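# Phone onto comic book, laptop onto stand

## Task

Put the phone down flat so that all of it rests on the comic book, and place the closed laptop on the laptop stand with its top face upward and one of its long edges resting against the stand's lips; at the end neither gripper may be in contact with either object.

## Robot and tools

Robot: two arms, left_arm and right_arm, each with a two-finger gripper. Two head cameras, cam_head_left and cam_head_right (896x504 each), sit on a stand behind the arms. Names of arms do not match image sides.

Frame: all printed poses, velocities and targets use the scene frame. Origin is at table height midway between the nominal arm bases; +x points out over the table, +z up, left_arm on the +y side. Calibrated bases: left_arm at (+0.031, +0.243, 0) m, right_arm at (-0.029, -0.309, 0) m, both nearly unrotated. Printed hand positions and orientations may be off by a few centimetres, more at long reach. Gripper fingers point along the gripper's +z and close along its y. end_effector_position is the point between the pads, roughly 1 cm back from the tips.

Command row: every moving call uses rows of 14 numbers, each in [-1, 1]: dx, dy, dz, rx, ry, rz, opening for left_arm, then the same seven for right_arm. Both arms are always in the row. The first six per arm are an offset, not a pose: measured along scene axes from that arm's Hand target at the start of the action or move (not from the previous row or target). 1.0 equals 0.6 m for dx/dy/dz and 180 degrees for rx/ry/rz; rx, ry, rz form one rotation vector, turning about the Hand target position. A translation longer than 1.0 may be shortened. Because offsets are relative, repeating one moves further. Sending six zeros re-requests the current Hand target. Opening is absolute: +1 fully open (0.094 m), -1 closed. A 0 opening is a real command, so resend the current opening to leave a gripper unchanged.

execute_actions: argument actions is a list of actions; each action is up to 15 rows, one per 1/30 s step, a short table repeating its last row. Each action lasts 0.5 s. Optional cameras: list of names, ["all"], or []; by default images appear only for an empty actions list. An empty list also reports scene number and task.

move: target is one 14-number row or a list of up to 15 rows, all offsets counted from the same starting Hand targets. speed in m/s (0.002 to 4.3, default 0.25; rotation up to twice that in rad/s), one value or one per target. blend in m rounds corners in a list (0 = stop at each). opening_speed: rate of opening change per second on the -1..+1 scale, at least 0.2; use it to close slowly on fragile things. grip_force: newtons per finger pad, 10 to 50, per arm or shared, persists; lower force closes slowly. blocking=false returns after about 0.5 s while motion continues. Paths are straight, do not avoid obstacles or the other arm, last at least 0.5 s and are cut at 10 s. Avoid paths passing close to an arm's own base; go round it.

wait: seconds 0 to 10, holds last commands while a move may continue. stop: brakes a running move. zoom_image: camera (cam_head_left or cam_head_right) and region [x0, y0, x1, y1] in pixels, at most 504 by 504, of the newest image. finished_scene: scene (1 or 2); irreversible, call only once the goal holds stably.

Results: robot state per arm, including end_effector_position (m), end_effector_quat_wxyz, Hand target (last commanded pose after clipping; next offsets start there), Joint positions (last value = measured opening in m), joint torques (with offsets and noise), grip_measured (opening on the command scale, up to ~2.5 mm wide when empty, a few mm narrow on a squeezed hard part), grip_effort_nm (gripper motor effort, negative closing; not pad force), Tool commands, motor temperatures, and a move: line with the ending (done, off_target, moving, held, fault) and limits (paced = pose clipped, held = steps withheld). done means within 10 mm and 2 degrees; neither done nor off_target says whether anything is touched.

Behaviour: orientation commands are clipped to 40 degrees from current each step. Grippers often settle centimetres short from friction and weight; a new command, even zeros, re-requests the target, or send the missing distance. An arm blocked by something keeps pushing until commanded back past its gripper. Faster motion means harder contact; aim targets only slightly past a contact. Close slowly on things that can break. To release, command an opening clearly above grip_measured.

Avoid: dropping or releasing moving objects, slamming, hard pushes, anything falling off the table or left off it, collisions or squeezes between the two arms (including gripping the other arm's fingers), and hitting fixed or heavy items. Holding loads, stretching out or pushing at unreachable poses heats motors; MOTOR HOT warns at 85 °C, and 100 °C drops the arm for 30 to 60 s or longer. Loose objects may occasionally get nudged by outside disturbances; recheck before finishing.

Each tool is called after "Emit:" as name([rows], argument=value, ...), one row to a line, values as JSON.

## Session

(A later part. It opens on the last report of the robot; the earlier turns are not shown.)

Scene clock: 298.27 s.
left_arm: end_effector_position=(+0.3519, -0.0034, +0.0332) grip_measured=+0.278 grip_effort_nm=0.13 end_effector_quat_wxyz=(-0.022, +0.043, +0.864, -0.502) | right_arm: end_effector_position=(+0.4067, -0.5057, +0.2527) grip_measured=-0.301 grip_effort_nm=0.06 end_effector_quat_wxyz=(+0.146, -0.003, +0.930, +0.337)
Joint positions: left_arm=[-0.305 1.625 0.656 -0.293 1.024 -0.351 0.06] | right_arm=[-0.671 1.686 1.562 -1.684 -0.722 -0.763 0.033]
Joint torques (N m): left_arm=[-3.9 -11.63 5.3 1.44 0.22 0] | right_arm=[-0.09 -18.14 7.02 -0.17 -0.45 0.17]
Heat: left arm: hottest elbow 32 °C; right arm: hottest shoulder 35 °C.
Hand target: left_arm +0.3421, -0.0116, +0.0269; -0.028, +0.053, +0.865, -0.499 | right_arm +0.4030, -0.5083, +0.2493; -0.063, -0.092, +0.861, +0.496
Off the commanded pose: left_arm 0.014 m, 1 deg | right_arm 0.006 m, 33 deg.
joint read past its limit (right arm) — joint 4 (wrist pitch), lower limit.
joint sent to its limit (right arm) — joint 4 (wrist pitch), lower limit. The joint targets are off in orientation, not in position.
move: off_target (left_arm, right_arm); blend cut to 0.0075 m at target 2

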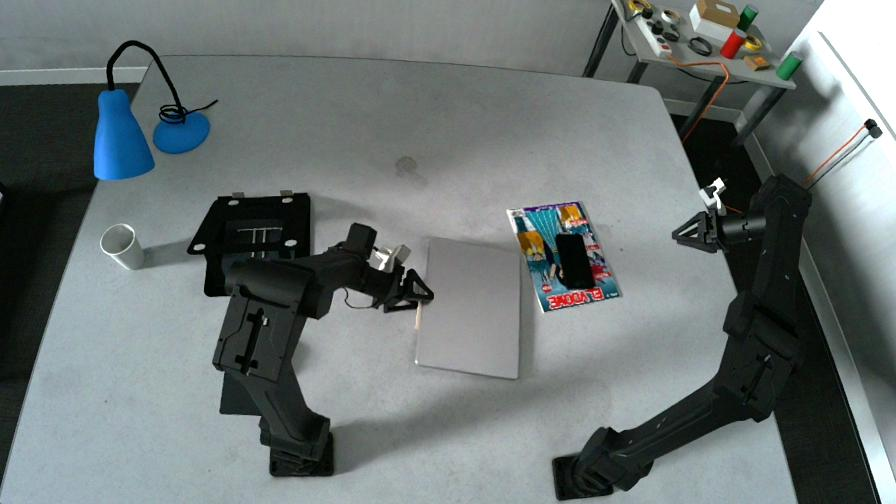

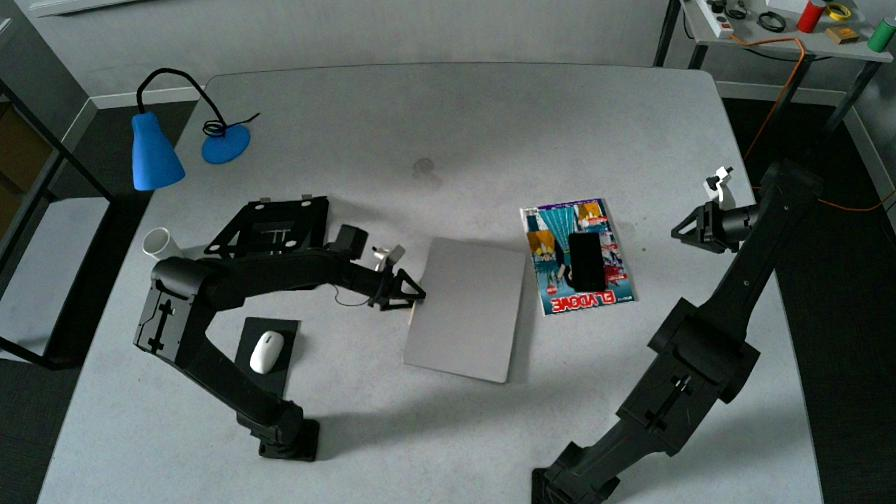

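Emit:
move([
  [0,0,0,0,0,0,0.28,-0.07,0.35,-0.03,-0.334,-0.022,-0.096,-1],
  [0,0,0,0,0,0,0.28,-0.055,0.43,-0.25,-0.334,-0.022,-0.096,-1],
], speed=[0.3,0.15], blend=[0.04,0], cameras=["all"])

Emit:
zoom_image(camera="cam_head_left", region=[400, 200, 600, 360])

Emit:
zoom_image(camera="cam_head_right", region=[400, 200, 600, 360])

Scene clock: 318.10 s.
left_arm: end_effector_position=(+0.3519, -0.0035, +0.0332) grip_measured=+0.278 grip_effort_nm=0.13 end_effector_quat_wxyz=(-0.022, +0.043, +0.864, -0.502) | right_arm: end_effector_position=(+0.3718, -0.2545, +0.1096) grip_measured=-0.991 grip_effort_nm=-0.50 end_effector_quat_wxyz=(+0.008, +0.061, +0.998, +0.003)
Joint positions: left_arm=[-0.305 1.625 0.656 -0.292 1.024 -0.352 0.06] | right_arm=[0.131 1.472 1.05 -1.133 -0.002 0.259 0]
Joint torques (N m): left_arm=[-3.31 -10.99 5.42 1.77 0.22 0.07] | right_arm=[1.38 -12.16 7.01 0.55 0.11 0.27]
Heat: left arm: hottest elbow 31 °C; right arm: hottest shoulder 35 °C.
Hand target: left_arm +0.3421, -0.0116, +0.0269; -0.028, +0.053, +0.865, -0.499 | right_arm +0.3700, -0.2504, +0.0992; +0.000, +0.060, +0.998, +0.000
Off the commanded pose: left_arm 0.014 m, 1 deg | right_arm 0.011 m, 1 deg.
move: off_target (left_arm, right_arm)

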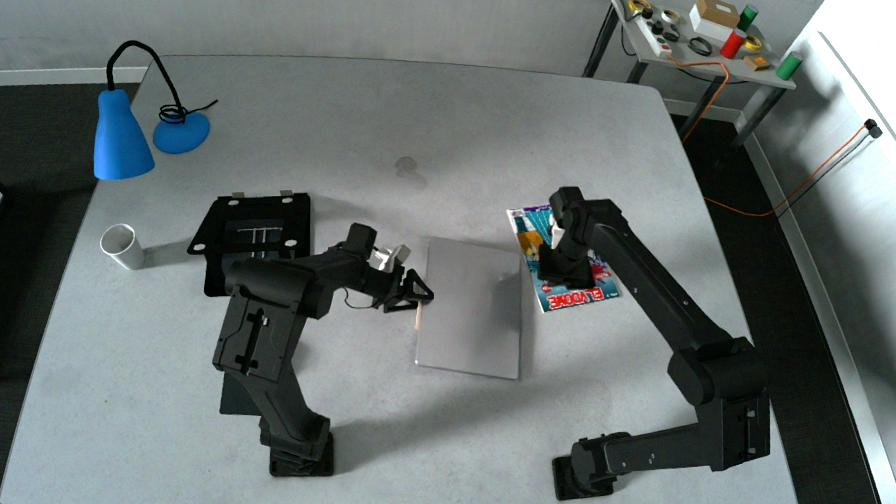

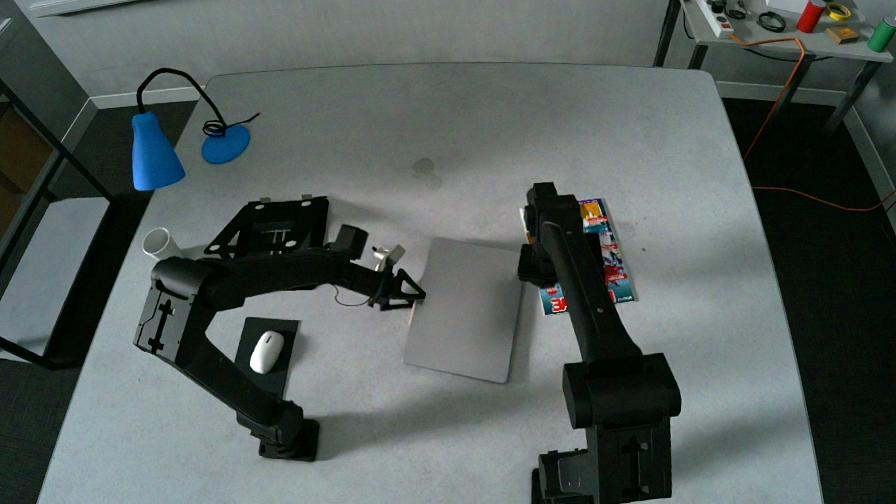

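Scaled by 2.520.

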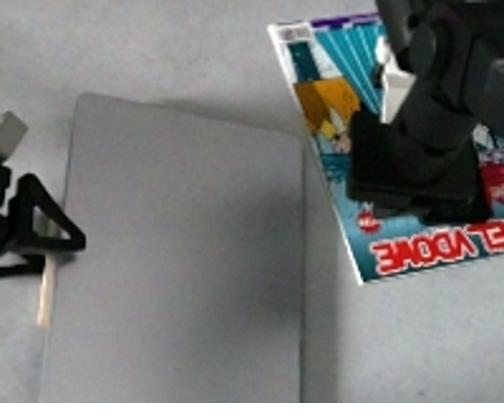

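Scaled by 2.520.

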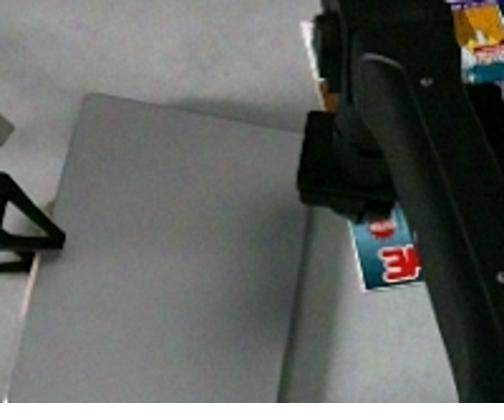

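Emit:
move(target=[0,0,0,0,0,0,0.28,-0.02,0.01,-0.105,0,0,0,-1], speed=0.12, cameras=["all"])

Emit:
zoom_image(camera="cam_head_left", region=[400, 200, 600, 360])

Emit:
zoom_image(camera="cam_head_right", region=[400, 200, 600, 360])

Scene clock: 331.13 s.
left_arm: end_effector_position=(+0.3519, -0.0035, +0.0332) grip_measured=+0.278 grip_effort_nm=0.13 end_effector_quat_wxyz=(-0.022, +0.043, +0.864, -0.502) | right_arm: end_effector_position=(+0.3617, -0.2485, +0.0467) grip_measured=-0.991 grip_effort_nm=-0.50 end_effector_quat_wxyz=(+0.008, +0.062, +0.998, +0.003)
Joint positions: left_arm=[-0.305 1.625 0.656 -0.292 1.024 -0.352 0.06] | right_arm=[0.149 1.536 0.933 -0.951 -0.002 0.279 0]
Joint torques (N m): left_arm=[-4.01 -11.11 5.42 1.58 0.22 0.04] | right_arm=[1.44 -12.51 6.26 0.55 0.11 0.2]
Heat: left arm: hottest elbow 31 °C; right arm: hottest shoulder 35 °C.
Hand target: left_arm +0.3421, -0.0116, +0.0269; -0.028, +0.053, +0.865, -0.499 | right_arm +0.3580, -0.2443, +0.0362; +0.000, +0.060, +0.998, +0.000
Off the commanded pose: left_arm 0.014 m, 1 deg | right_arm 0.012 m, 1 deg.
move: off_target (left_arm, right_arm)

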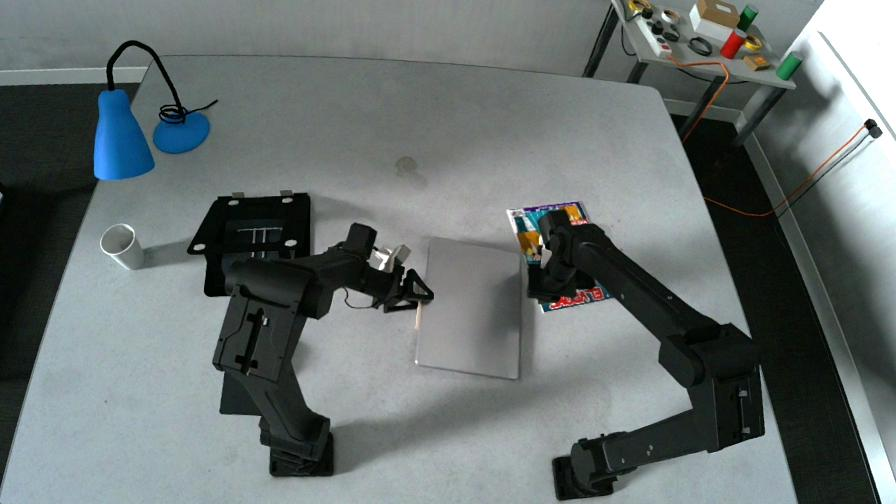

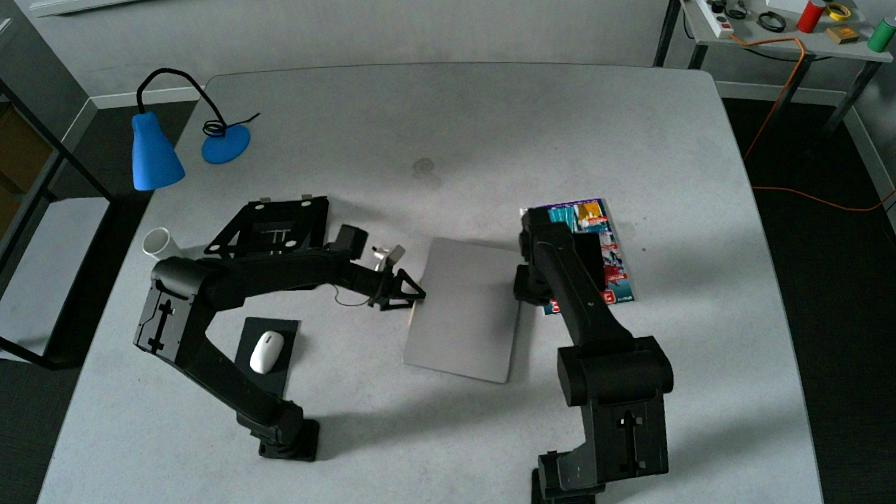

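Scaled by 2.520.

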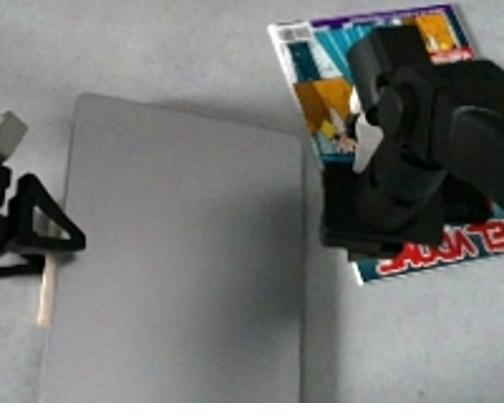

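Scaled by 2.520.

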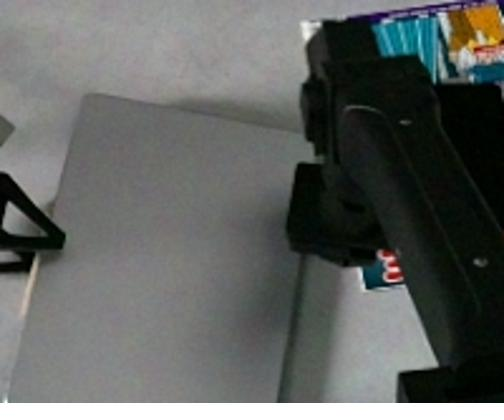

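Emit:
move([
  [0,0,0,0,0,0,0.28,0.0,0.0,-0.028,0,0,0,-1],
  [0,0,0,0,0,0,0.28,0.0,0.08,-0.028,0,0,0,-1],
], speed=0.08, cameras=["all"])

Emit:
zoom_image(camera="cam_head_left", region=[370, 220, 570, 380])

Emit:
zoom_image(camera="cam_head_right", region=[370, 220, 570, 380])

Scene clock: 338.23 s.
left_arm: end_effector_position=(+0.3519, -0.0035, +0.0332) grip_measured=+0.278 grip_effort_nm=0.13 end_effector_quat_wxyz=(-0.022, +0.043, +0.864, -0.502) | right_arm: end_effector_position=(+0.3534, -0.2094, +0.0247) grip_measured=-0.991 grip_effort_nm=-0.50 end_effector_quat_wxyz=(+0.003, +0.067, +0.998, -0.004)
Joint positions: left_arm=[-0.305 1.625 0.656 -0.292 1.024 -0.352 0.06] | right_arm=[0.256 1.581 0.916 -0.901 0.009 0.396 0]
Joint torques (N m): left_arm=[-3.55 -11.16 5.48 1.76 0.2 0.02] | right_arm=[2.26 -11.93 7.9 0.34 -0.28 0.22]
Heat: left arm: hottest elbow 31 °C; right arm: hottest shoulder 35 °C.
Hand target: left_arm +0.3421, -0.0116, +0.0269; -0.028, +0.053, +0.865, -0.499 | right_arm +0.3581, -0.1962, +0.0194; +0.000, +0.060, +0.998, +0.000
Off the commanded pose: left_arm 0.014 m, 1 deg | right_arm 0.015 m, 1 deg.
move: off_target (left_arm, right_arm)

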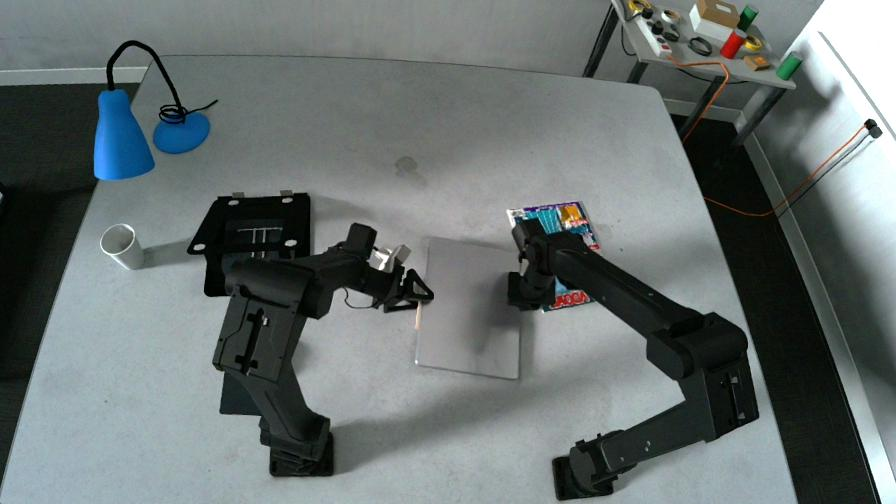

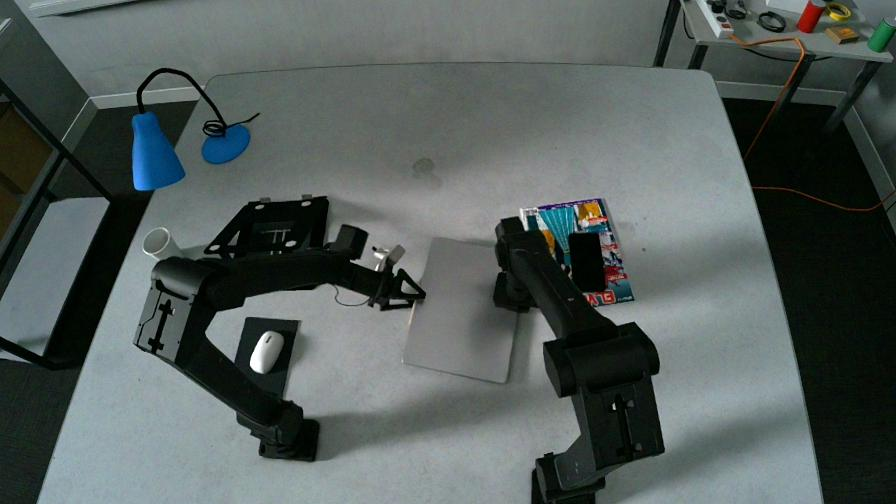

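Scaled by 2.520.

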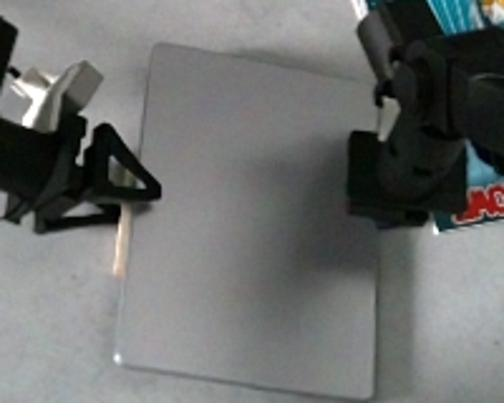

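Scaled by 2.520.

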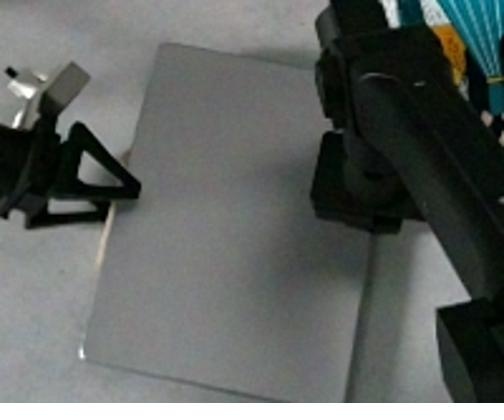

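Emit:
move(target=[0,0,0,0,0,0,0.28,0.01,0.085,0.0,0,0,0,-1], speed=0.06, cameras=["all"])

Emit:
zoom_image(camera="cam_head_left", region=[370, 220, 570, 380])

Emit:
zoom_image(camera="cam_head_right", region=[370, 220, 570, 380])

Scene clock: 342.50 s.
left_arm: end_effector_position=(+0.3519, -0.0035, +0.0332) grip_measured=+0.278 grip_effort_nm=0.13 end_effector_quat_wxyz=(-0.022, +0.043, +0.864, -0.502) | right_arm: end_effector_position=(+0.3514, -0.1808, +0.0239) grip_measured=-0.991 grip_effort_nm=-0.49 end_effector_quat_wxyz=(+0.001, +0.080, +0.997, -0.020)
Joint positions: left_arm=[-0.305 1.625 0.656 -0.292 1.024 -0.352 0.06] | right_arm=[0.338 1.607 0.946 -0.923 0.038 0.505 0]
Joint torques (N m): left_arm=[-4.19 -11.11 5.3 1.61 0.18 0.06] | right_arm=[4.25 -10.81 10.14 0.5 -1.23 0.26]
Heat: left arm: hottest elbow 31 °C; right arm: hottest shoulder 35 °C.
Hand target: left_arm +0.3421, -0.0116, +0.0269; -0.028, +0.053, +0.865, -0.499 | right_arm +0.3641, -0.1453, +0.0195; +0.000, +0.060, +0.998, +0.000
Off the commanded pose: left_arm 0.014 m, 1 deg | right_arm 0.038 m, 3 deg.
move: off_target (left_arm, right_arm)

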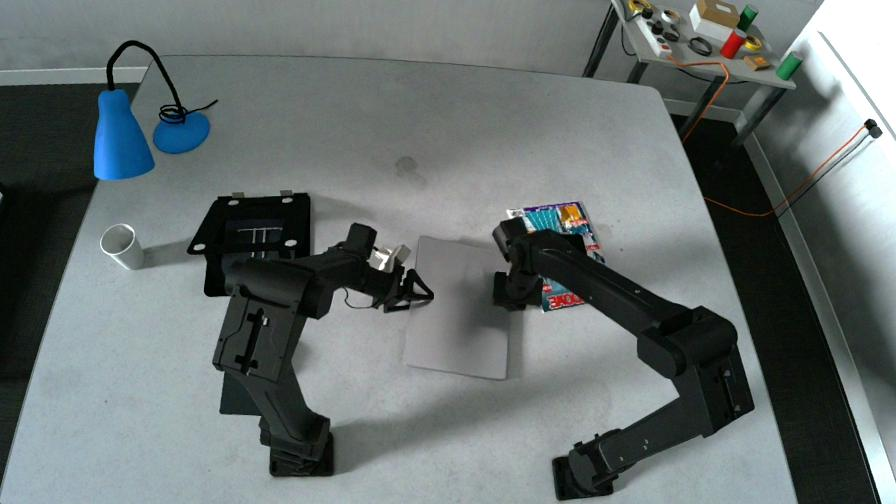

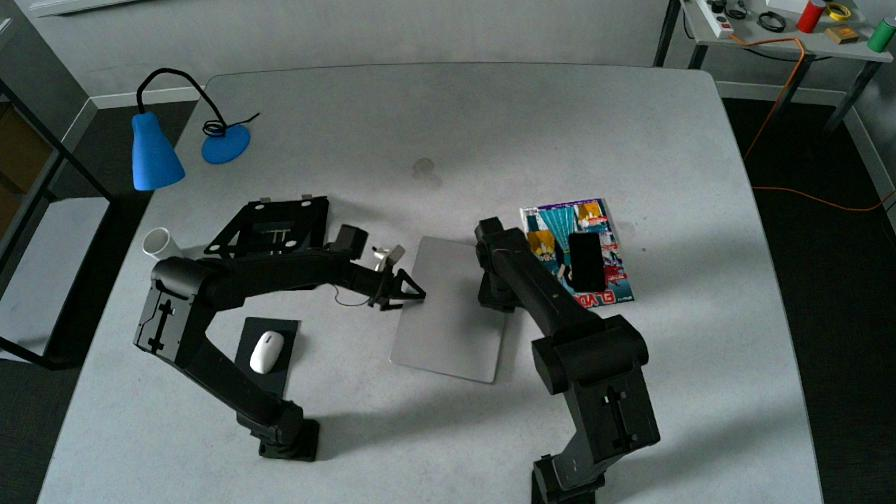

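Scaled by 2.520.

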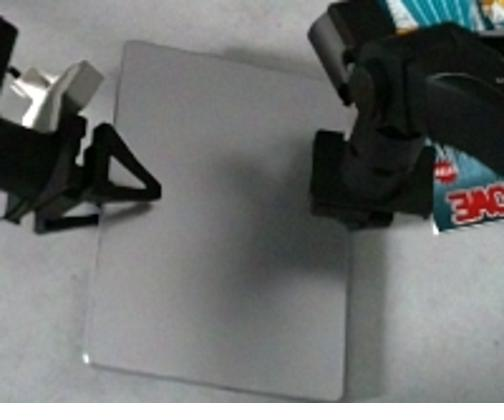

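Scaled by 2.520.

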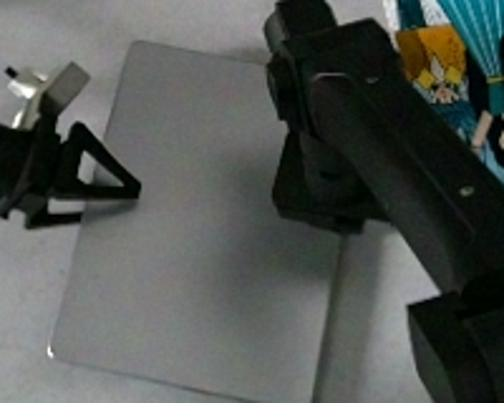

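Emit:
move(target=[0,0,0,0,0,0,-0.85,0,0,0,0,0,0,-1], opening_speed=0.5, cameras=["all"])

Emit:
zoom_image(camera="cam_head_left", region=[370, 220, 570, 380])

Emit:
zoom_image(camera="cam_head_right", region=[370, 220, 570, 380])

Scene clock: 349.00 s.
left_arm: end_effector_position=(+0.3519, -0.0026, +0.0330) grip_measured=-0.449 grip_effort_nm=-0.98 end_effector_quat_wxyz=(-0.016, +0.046, +0.864, -0.500) | right_arm: end_effector_position=(+0.3513, -0.1789, +0.0236) grip_measured=-0.991 grip_effort_nm=-0.49 end_effector_quat_wxyz=(+0.000, +0.079, +0.997, -0.018)
Joint positions: left_arm=[-0.304 1.621 0.65 -0.283 1.018 -0.348 0.026] | right_arm=[0.341 1.609 0.947 -0.923 0.034 0.506 0]
Joint torques (N m): left_arm=[-4.66 -11.28 5.85 1.37 0.38 -0.06] | right_arm=[4.13 -10.99 10.07 0.47 -1.12 0.24]
Heat: left arm: hottest elbow 31 °C; right arm: hottest shoulder 35 °C.
Hand target: left_arm +0.3422, -0.0117, +0.0269; -0.028, +0.053, +0.865, -0.499 | right_arm +0.3641, -0.1452, +0.0195; +0.000, +0.059, +0.998, +0.000
Off the commanded pose: left_arm 0.015 m, 2 deg | right_arm 0.036 m, 3 deg.
move: off_target (left_arm, right_arm)

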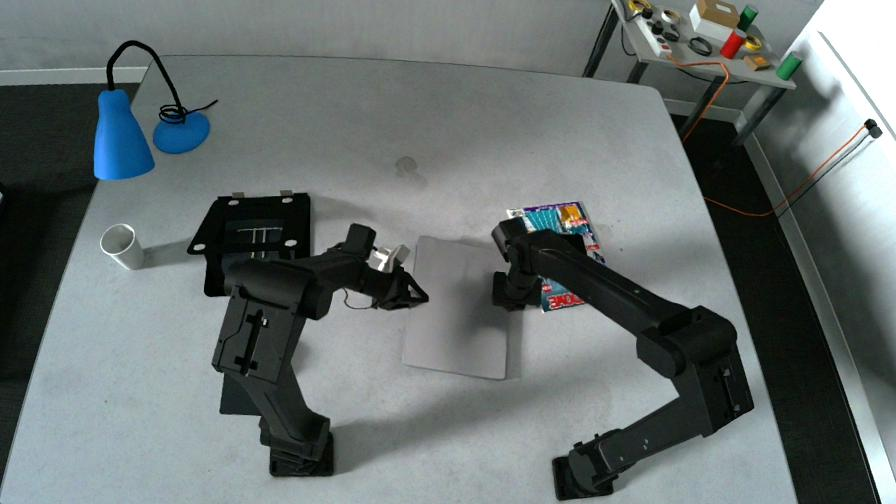

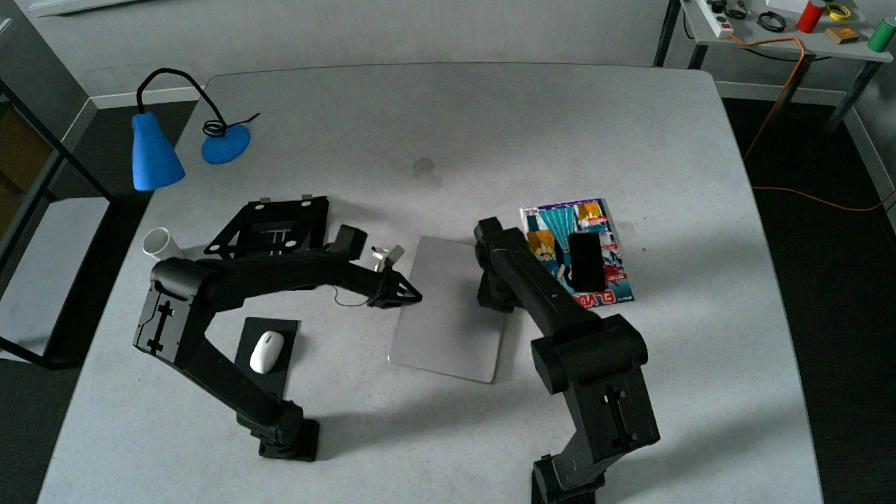

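Scaled by 2.520.

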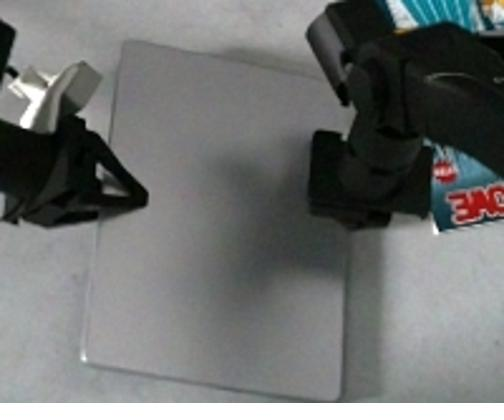

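Scaled by 2.520.

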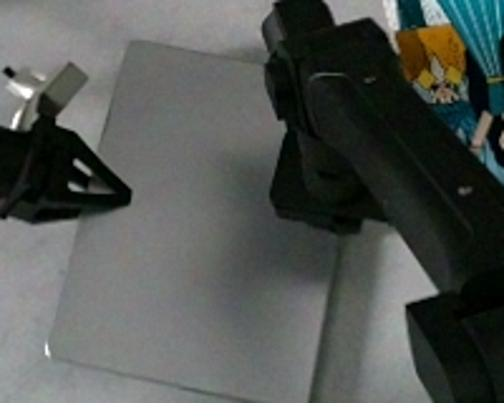

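Emit:
move(target=[0,-0.015,0.16,0,0,0,-0.95,0,0,0,0,0,0,-1], speed=0.06, cameras=["all"])

Emit:
zoom_image(camera="cam_head_left", region=[350, 200, 570, 380])

Emit:
zoom_image(camera="cam_head_right", region=[350, 200, 570, 380])

Scene clock: 363.73 s.
left_arm: end_effector_position=(+0.3260, -0.0042, +0.0909) grip_measured=-0.612 grip_effort_nm=-0.99 end_effector_quat_wxyz=(-0.045, +0.034, +0.871, -0.489) | right_arm: end_effector_position=(+0.3460, -0.1688, +0.0182) grip_measured=-0.991 grip_effort_nm=-0.49 end_effector_quat_wxyz=(-0.010, +0.069, +0.997, -0.013)
Joint positions: left_arm=[-0.333 1.422 0.663 -0.534 1.002 -0.38 0.018] | right_arm=[0.362 1.623 0.947 -0.923 0.016 0.506 0]
Joint torques (N m): left_arm=[-3.31 -13.27 14.05 0.01 0.85 -0.18] | right_arm=[2.67 -12.04 10.11 0.47 -0.52 0.24]
Heat: left arm: hottest elbow 31 °C; right arm: hottest elbow 37 °C.
Hand target: left_arm +0.3423, -0.0207, +0.1229; -0.028, +0.053, +0.865, -0.499 | right_arm +0.3641, -0.1453, +0.0195; +0.000, +0.060, +0.998, +0.000
Off the commanded pose: left_arm 0.040 m, 3 deg | right_arm 0.030 m, 2 deg.
move: off_target (left_arm, right_arm)

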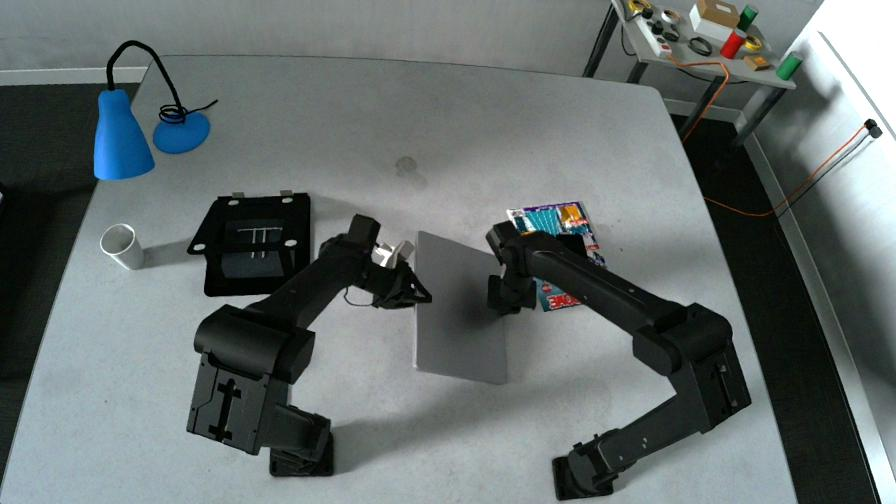

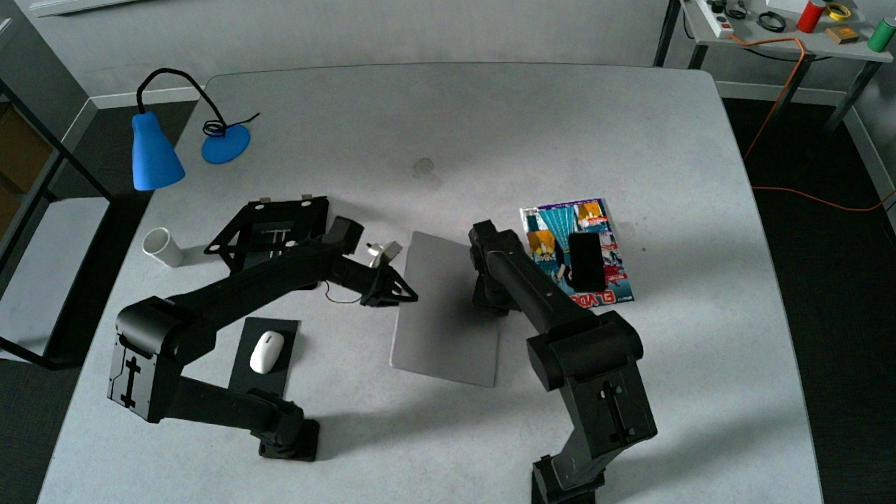

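Scaled by 2.291.

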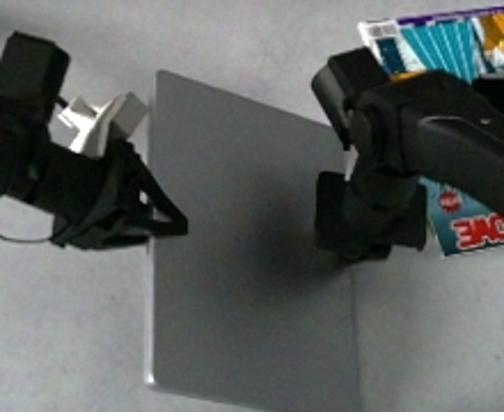

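Scaled by 2.291.

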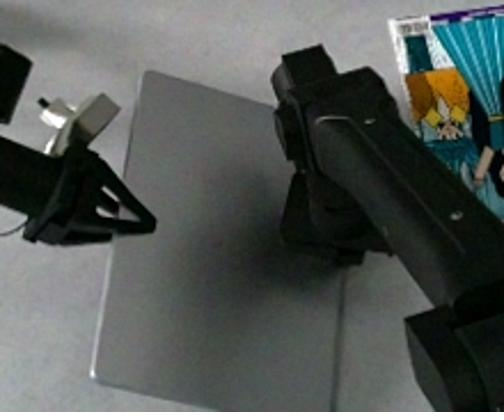

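Emit:
move([
  [0,0,0.02,0,0,0,-0.95,0.0,-0.083,0.0,0,0,0,-1],
  [0.005,-0.14,0.137,0.166,-0.02,0,-0.95,0,-0.15,0.35,0,0,0,-1],
], speed=[0.1,0.1], cameras=["all"])

Emit:
zoom_image(camera="cam_head_left", region=[350, 200, 570, 380])

Emit:
zoom_image(camera="cam_head_right", region=[350, 200, 570, 380])

Scene clock: 374.93 s.
left_arm: end_effector_position=(+0.3256, -0.0829, +0.1716) grip_measured=-0.623 grip_effort_nm=-1.01 end_effector_quat_wxyz=(-0.044, +0.041, +0.969, -0.241) | right_arm: end_effector_position=(+0.3476, -0.2337, +0.2026) grip_measured=-0.991 grip_effort_nm=-0.49 end_effector_quat_wxyz=(-0.030, +0.057, +0.998, -0.009)
Joint positions: left_arm=[-0.692 1.384 1.068 -1.03 0.444 -0.629 0.018] | right_arm=[0.195 1.396 1.225 -1.461 0.002 0.315 0]
Joint torques (N m): left_arm=[-2.61 -12.04 18.52 0.39 -0.11 0.08] | right_arm=[-0.32 -14.15 12.44 -0.27 -0.01 0.06]
Heat: left arm: hottest elbow 33 °C; right arm: hottest elbow 38 °C.
Hand target: left_arm +0.3453, -0.1047, +0.2052; -0.014, +0.060, +0.964, -0.257 | right_arm +0.3641, -0.2352, +0.2294; +0.000, +0.060, +0.998, +0.000
Off the commanded pose: left_arm 0.045 m, 4 deg | right_arm 0.032 m, 4 deg.
move: off_target (left_arm, right_arm)

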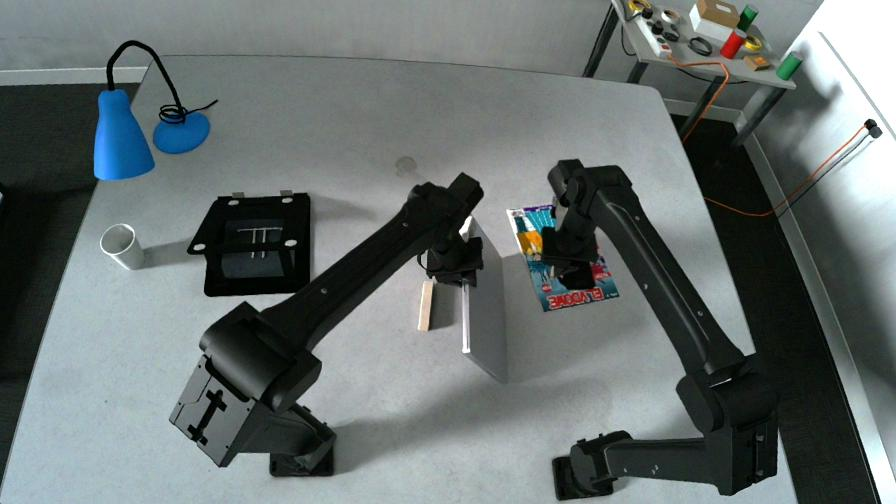

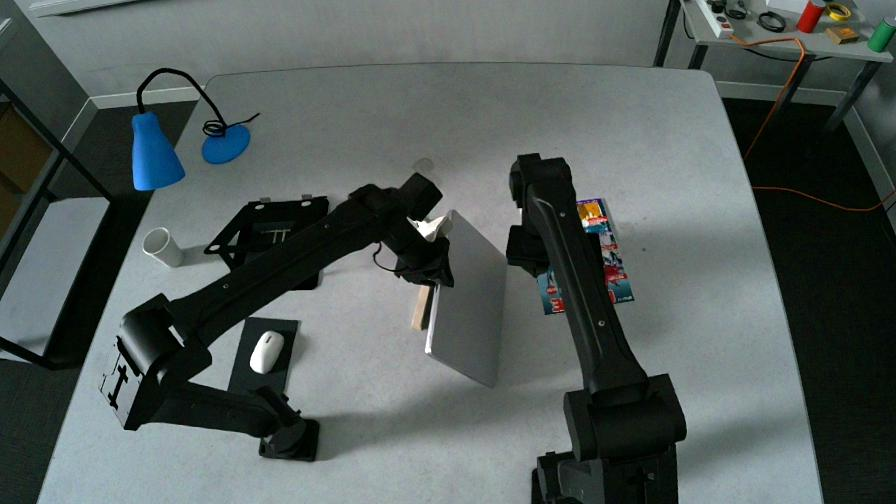

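Scaled by 2.291.

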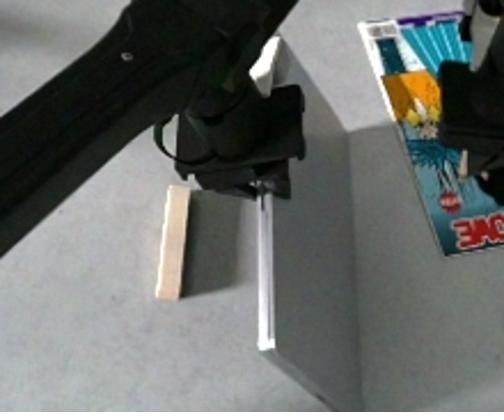

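Scaled by 2.291.

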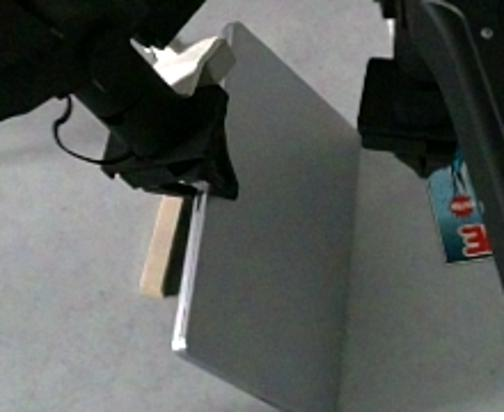

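Emit:
move(target=[0,0.01,0.317,0,0,0,-0.95,0,-0.1,0.05,0,0,0,-1], speed=0.1, cameras=["all"])

Emit:
zoom_image(camera="cam_head_right", region=[350, 150, 570, 330])

Scene clock: 395.07 s.
left_arm: end_effector_position=(+0.3265, -0.0778, +0.2937) grip_measured=-0.635 grip_effort_nm=-1.01 end_effector_quat_wxyz=(-0.096, +0.034, +0.978, -0.181) | right_arm: end_effector_position=(+0.3498, -0.2914, +0.2301) grip_measured=-0.991 grip_effort_nm=-0.49 end_effector_quat_wxyz=(-0.034, +0.057, +0.998, -0.004)
Joint positions: left_arm=[-0.694 1.425 1.456 -1.538 0.408 -0.609 0.017] | right_arm=[0.044 1.378 1.279 -1.54 0.002 0.164 0]
Joint torques (N m): left_arm=[-1.08 -18.61 25.59 0.28 1.39 0.08] | right_arm=[-0.38 -14.33 12.71 -0.31 -0.02 0.09]
Motor temperatures (°C): left_arm=[23 27 36 24 28 24 28] | right_arm=[27 34 39 25 25 23 26]
Heat: left arm: hottest elbow 36 °C; right arm: hottest elbow 39 °C.
Hand target: left_arm +0.3453, -0.0987, +0.3952; -0.014, +0.060, +0.964, -0.257 | right_arm +0.3641, -0.2953, +0.2596; +0.000, +0.060, +0.998, +0.000
Off the commanded pose: left_arm 0.106 m, 13 deg | right_arm 0.033 m, 4 deg.
move: off_target (left_arm, right_arm)

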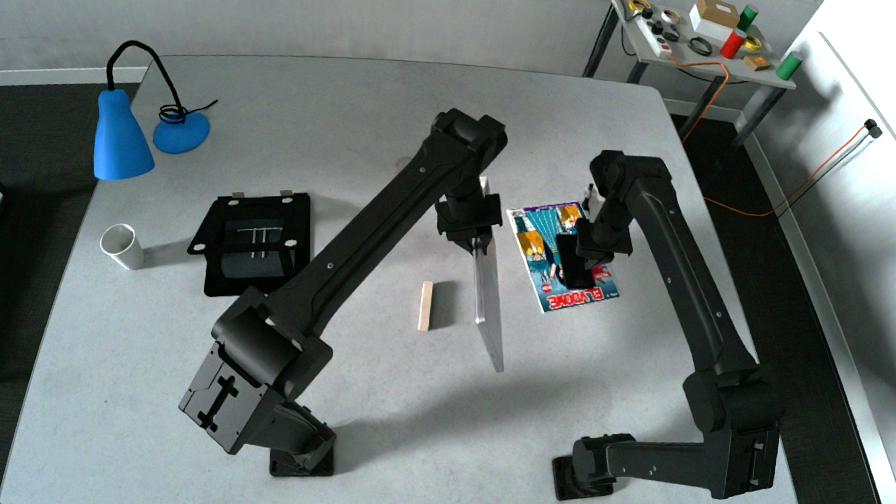

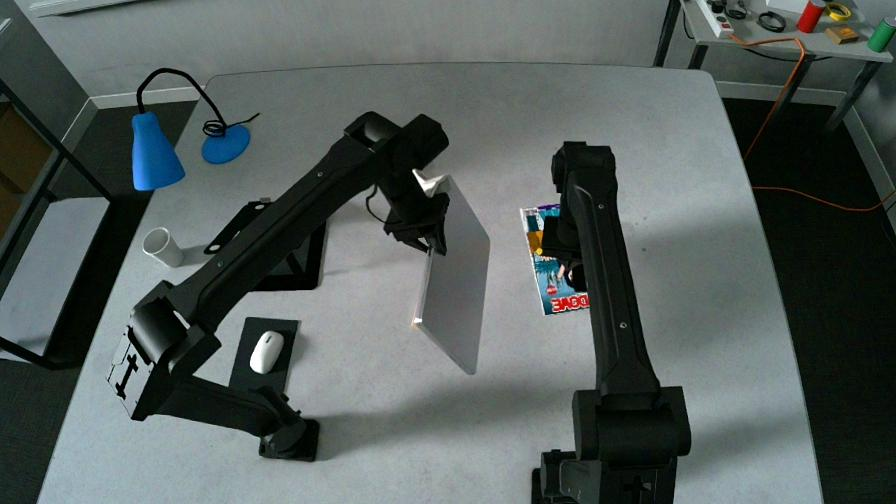

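Scaled by 2.291.

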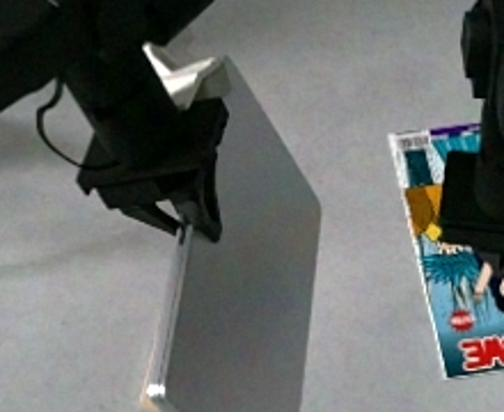

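Emit:
move([
  [0.175,0.115,0.04,0,0,0.28,-0.95,0,-0.1,0.05,0,0,0,-1],
  [0.408,0.28,0.058,0,0,0.56,-0.95,-0.2,-0.2,0.05,0,0,0,-1],
], speed=0.12, blend=[0.04,0], cameras=["all"])

Emit:
zoom_image(camera="cam_head_right", region=[180, 100, 550, 350])

Emit:
zoom_image(camera="cam_head_left", region=[180, 100, 550, 350])

Scene clock: 412.20 s.
left_arm: end_effector_position=(+0.5588, +0.0700, +0.2996) grip_measured=-0.635 grip_effort_nm=-1.01 end_effector_quat_wxyz=(-0.129, +0.707, -0.693, +0.060) | right_arm: end_effector_position=(+0.2527, -0.4146, +0.2911) grip_measured=-0.991 grip_effort_nm=-0.49 end_effector_quat_wxyz=(+0.004, +0.057, +0.998, -0.002)
Joint positions: left_arm=[-0.403 1.658 1.755 -1.453 -0.19 -1.944 0.017] | right_arm=[-0.361 1.12 1.22 -1.661 0.001 -0.241 0]
Joint torques (N m): left_arm=[-0.5 -23.77 27.4 0.94 -0.99 0] | right_arm=[-0.44 -9.47 7.34 -0.17 -0.06 0.09]
Motor temperatures (°C): left_arm=[23 28 42 24 28 24 29] | right_arm=[27 34 41 25 24 23 26]
Heat: left arm: hottest elbow 42 °C; right arm: hottest elbow 41 °C.
Hand target: left_arm +0.5901, +0.0694, +0.4303; -0.189, +0.705, -0.661, +0.175 | right_arm +0.2441, -0.4152, +0.2894; +0.000, +0.060, +0.998, +0.000
Off the commanded pose: left_arm 0.134 m, 15 deg | right_arm 0.009 m, 1 deg.
move: off_target (left_arm)

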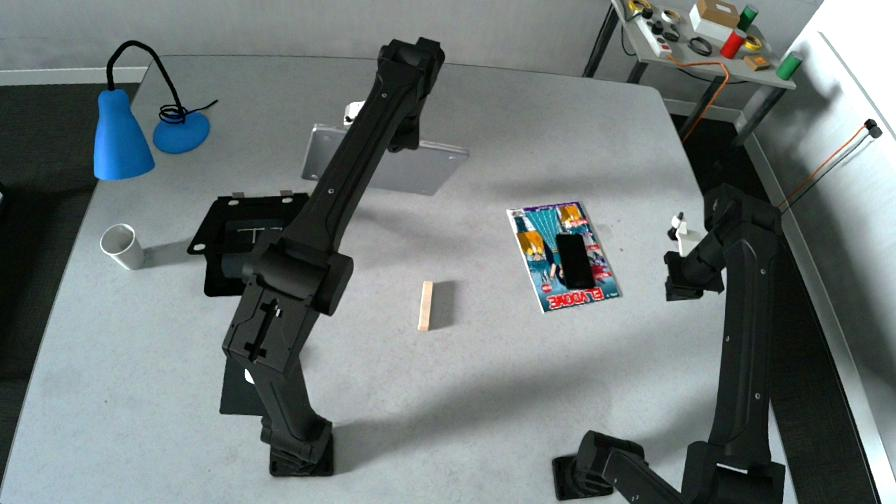

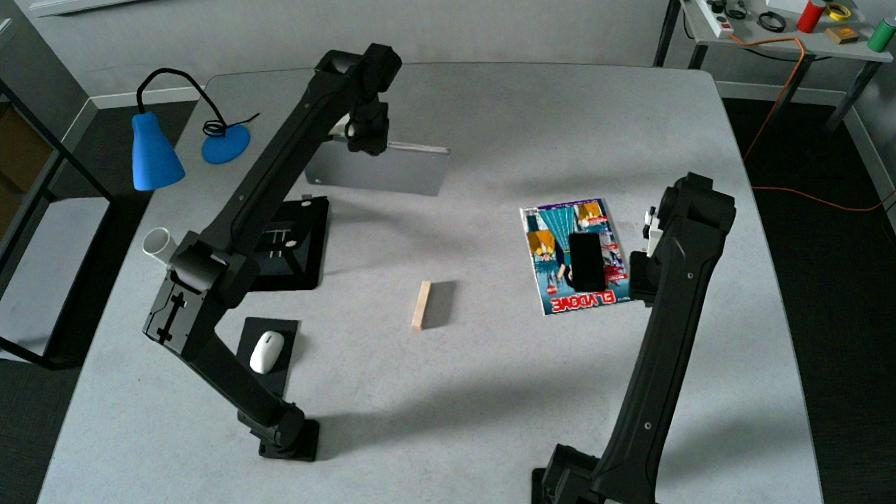

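Scaled by 1.362.

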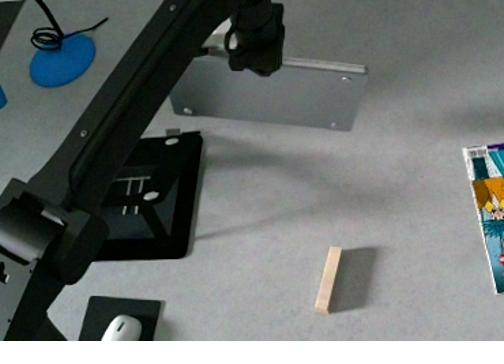

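Scaled by 1.362.

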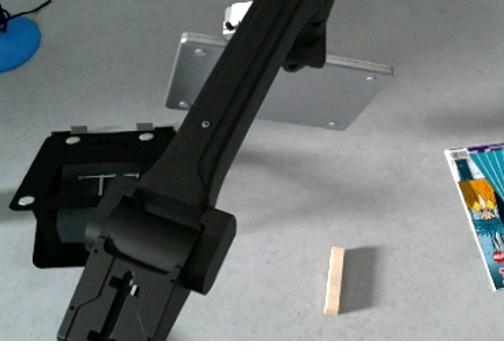

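Emit:
move(target=[0.0,0.5,0.02,-0.03,0,0.0,-0.95,0,0,0,0,0,0,-1], speed=0.12, cameras=["all"])

Emit:
zoom_image(camera="cam_head_right", region=[150, 100, 400, 310])

Emit:
zoom_image(camera="cam_head_left", region=[150, 100, 400, 310])

Scene clock: 427.23 s.
left_arm: end_effector_position=(+0.5656, +0.3622, +0.3101) grip_measured=-0.635 grip_effort_nm=-1.01 end_effector_quat_wxyz=(-0.046, +0.742, -0.656, +0.130) | right_arm: end_effector_position=(+0.2527, -0.4146, +0.2911) grip_measured=-0.991 grip_effort_nm=-0.49 end_effector_quat_wxyz=(+0.004, +0.057, +0.998, -0.002)
Joint positions: left_arm=[0.245 1.636 1.755 -1.469 0.168 -1.44 0.017] | right_arm=[-0.361 1.12 1.22 -1.661 0.001 -0.242 0]
Joint torques (N m): left_arm=[-1.32 -25.35 26.86 1.14 0.46 0.15] | right_arm=[-0.38 -9.58 7.28 -0.17 -0.06 0.09]
Motor temperatures (°C): left_arm=[23 30 52 24 29 24 29] | right_arm=[27 34 40 25 24 23 26]
Heat: left arm: hottest elbow 52 °C; right arm: hottest elbow 40 °C.
Hand target: left_arm +0.5901, +0.3694, +0.4421; -0.156, +0.713, -0.652, +0.206 | right_arm +0.2441, -0.4152, +0.2894; +0.000, +0.060, +0.998, +0.000
Off the commanded pose: left_arm 0.135 m, 16 deg | right_arm 0.009 m, 1 deg.
move: off_target (left_arm)

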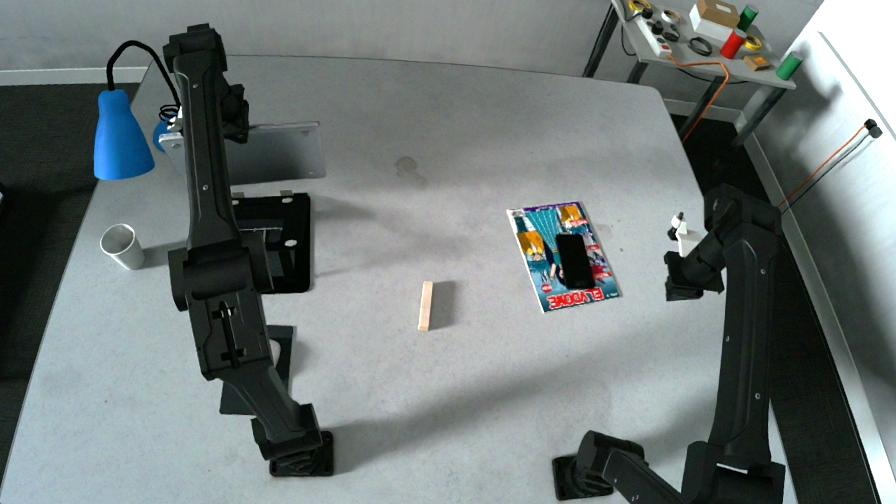

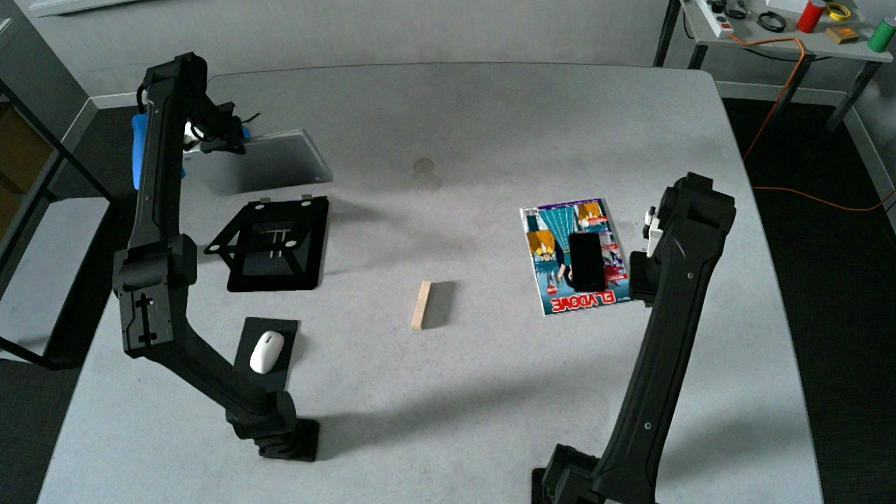

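Scaled by 2.016.

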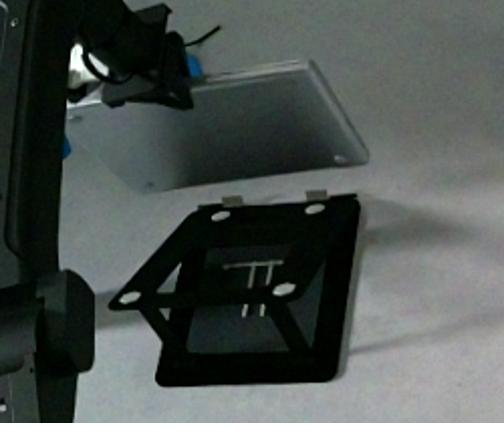

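Scaled by 2.016.

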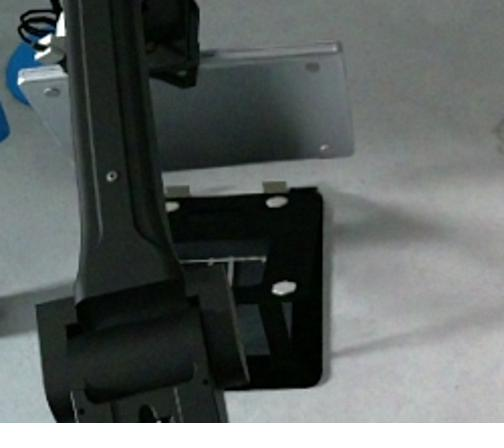

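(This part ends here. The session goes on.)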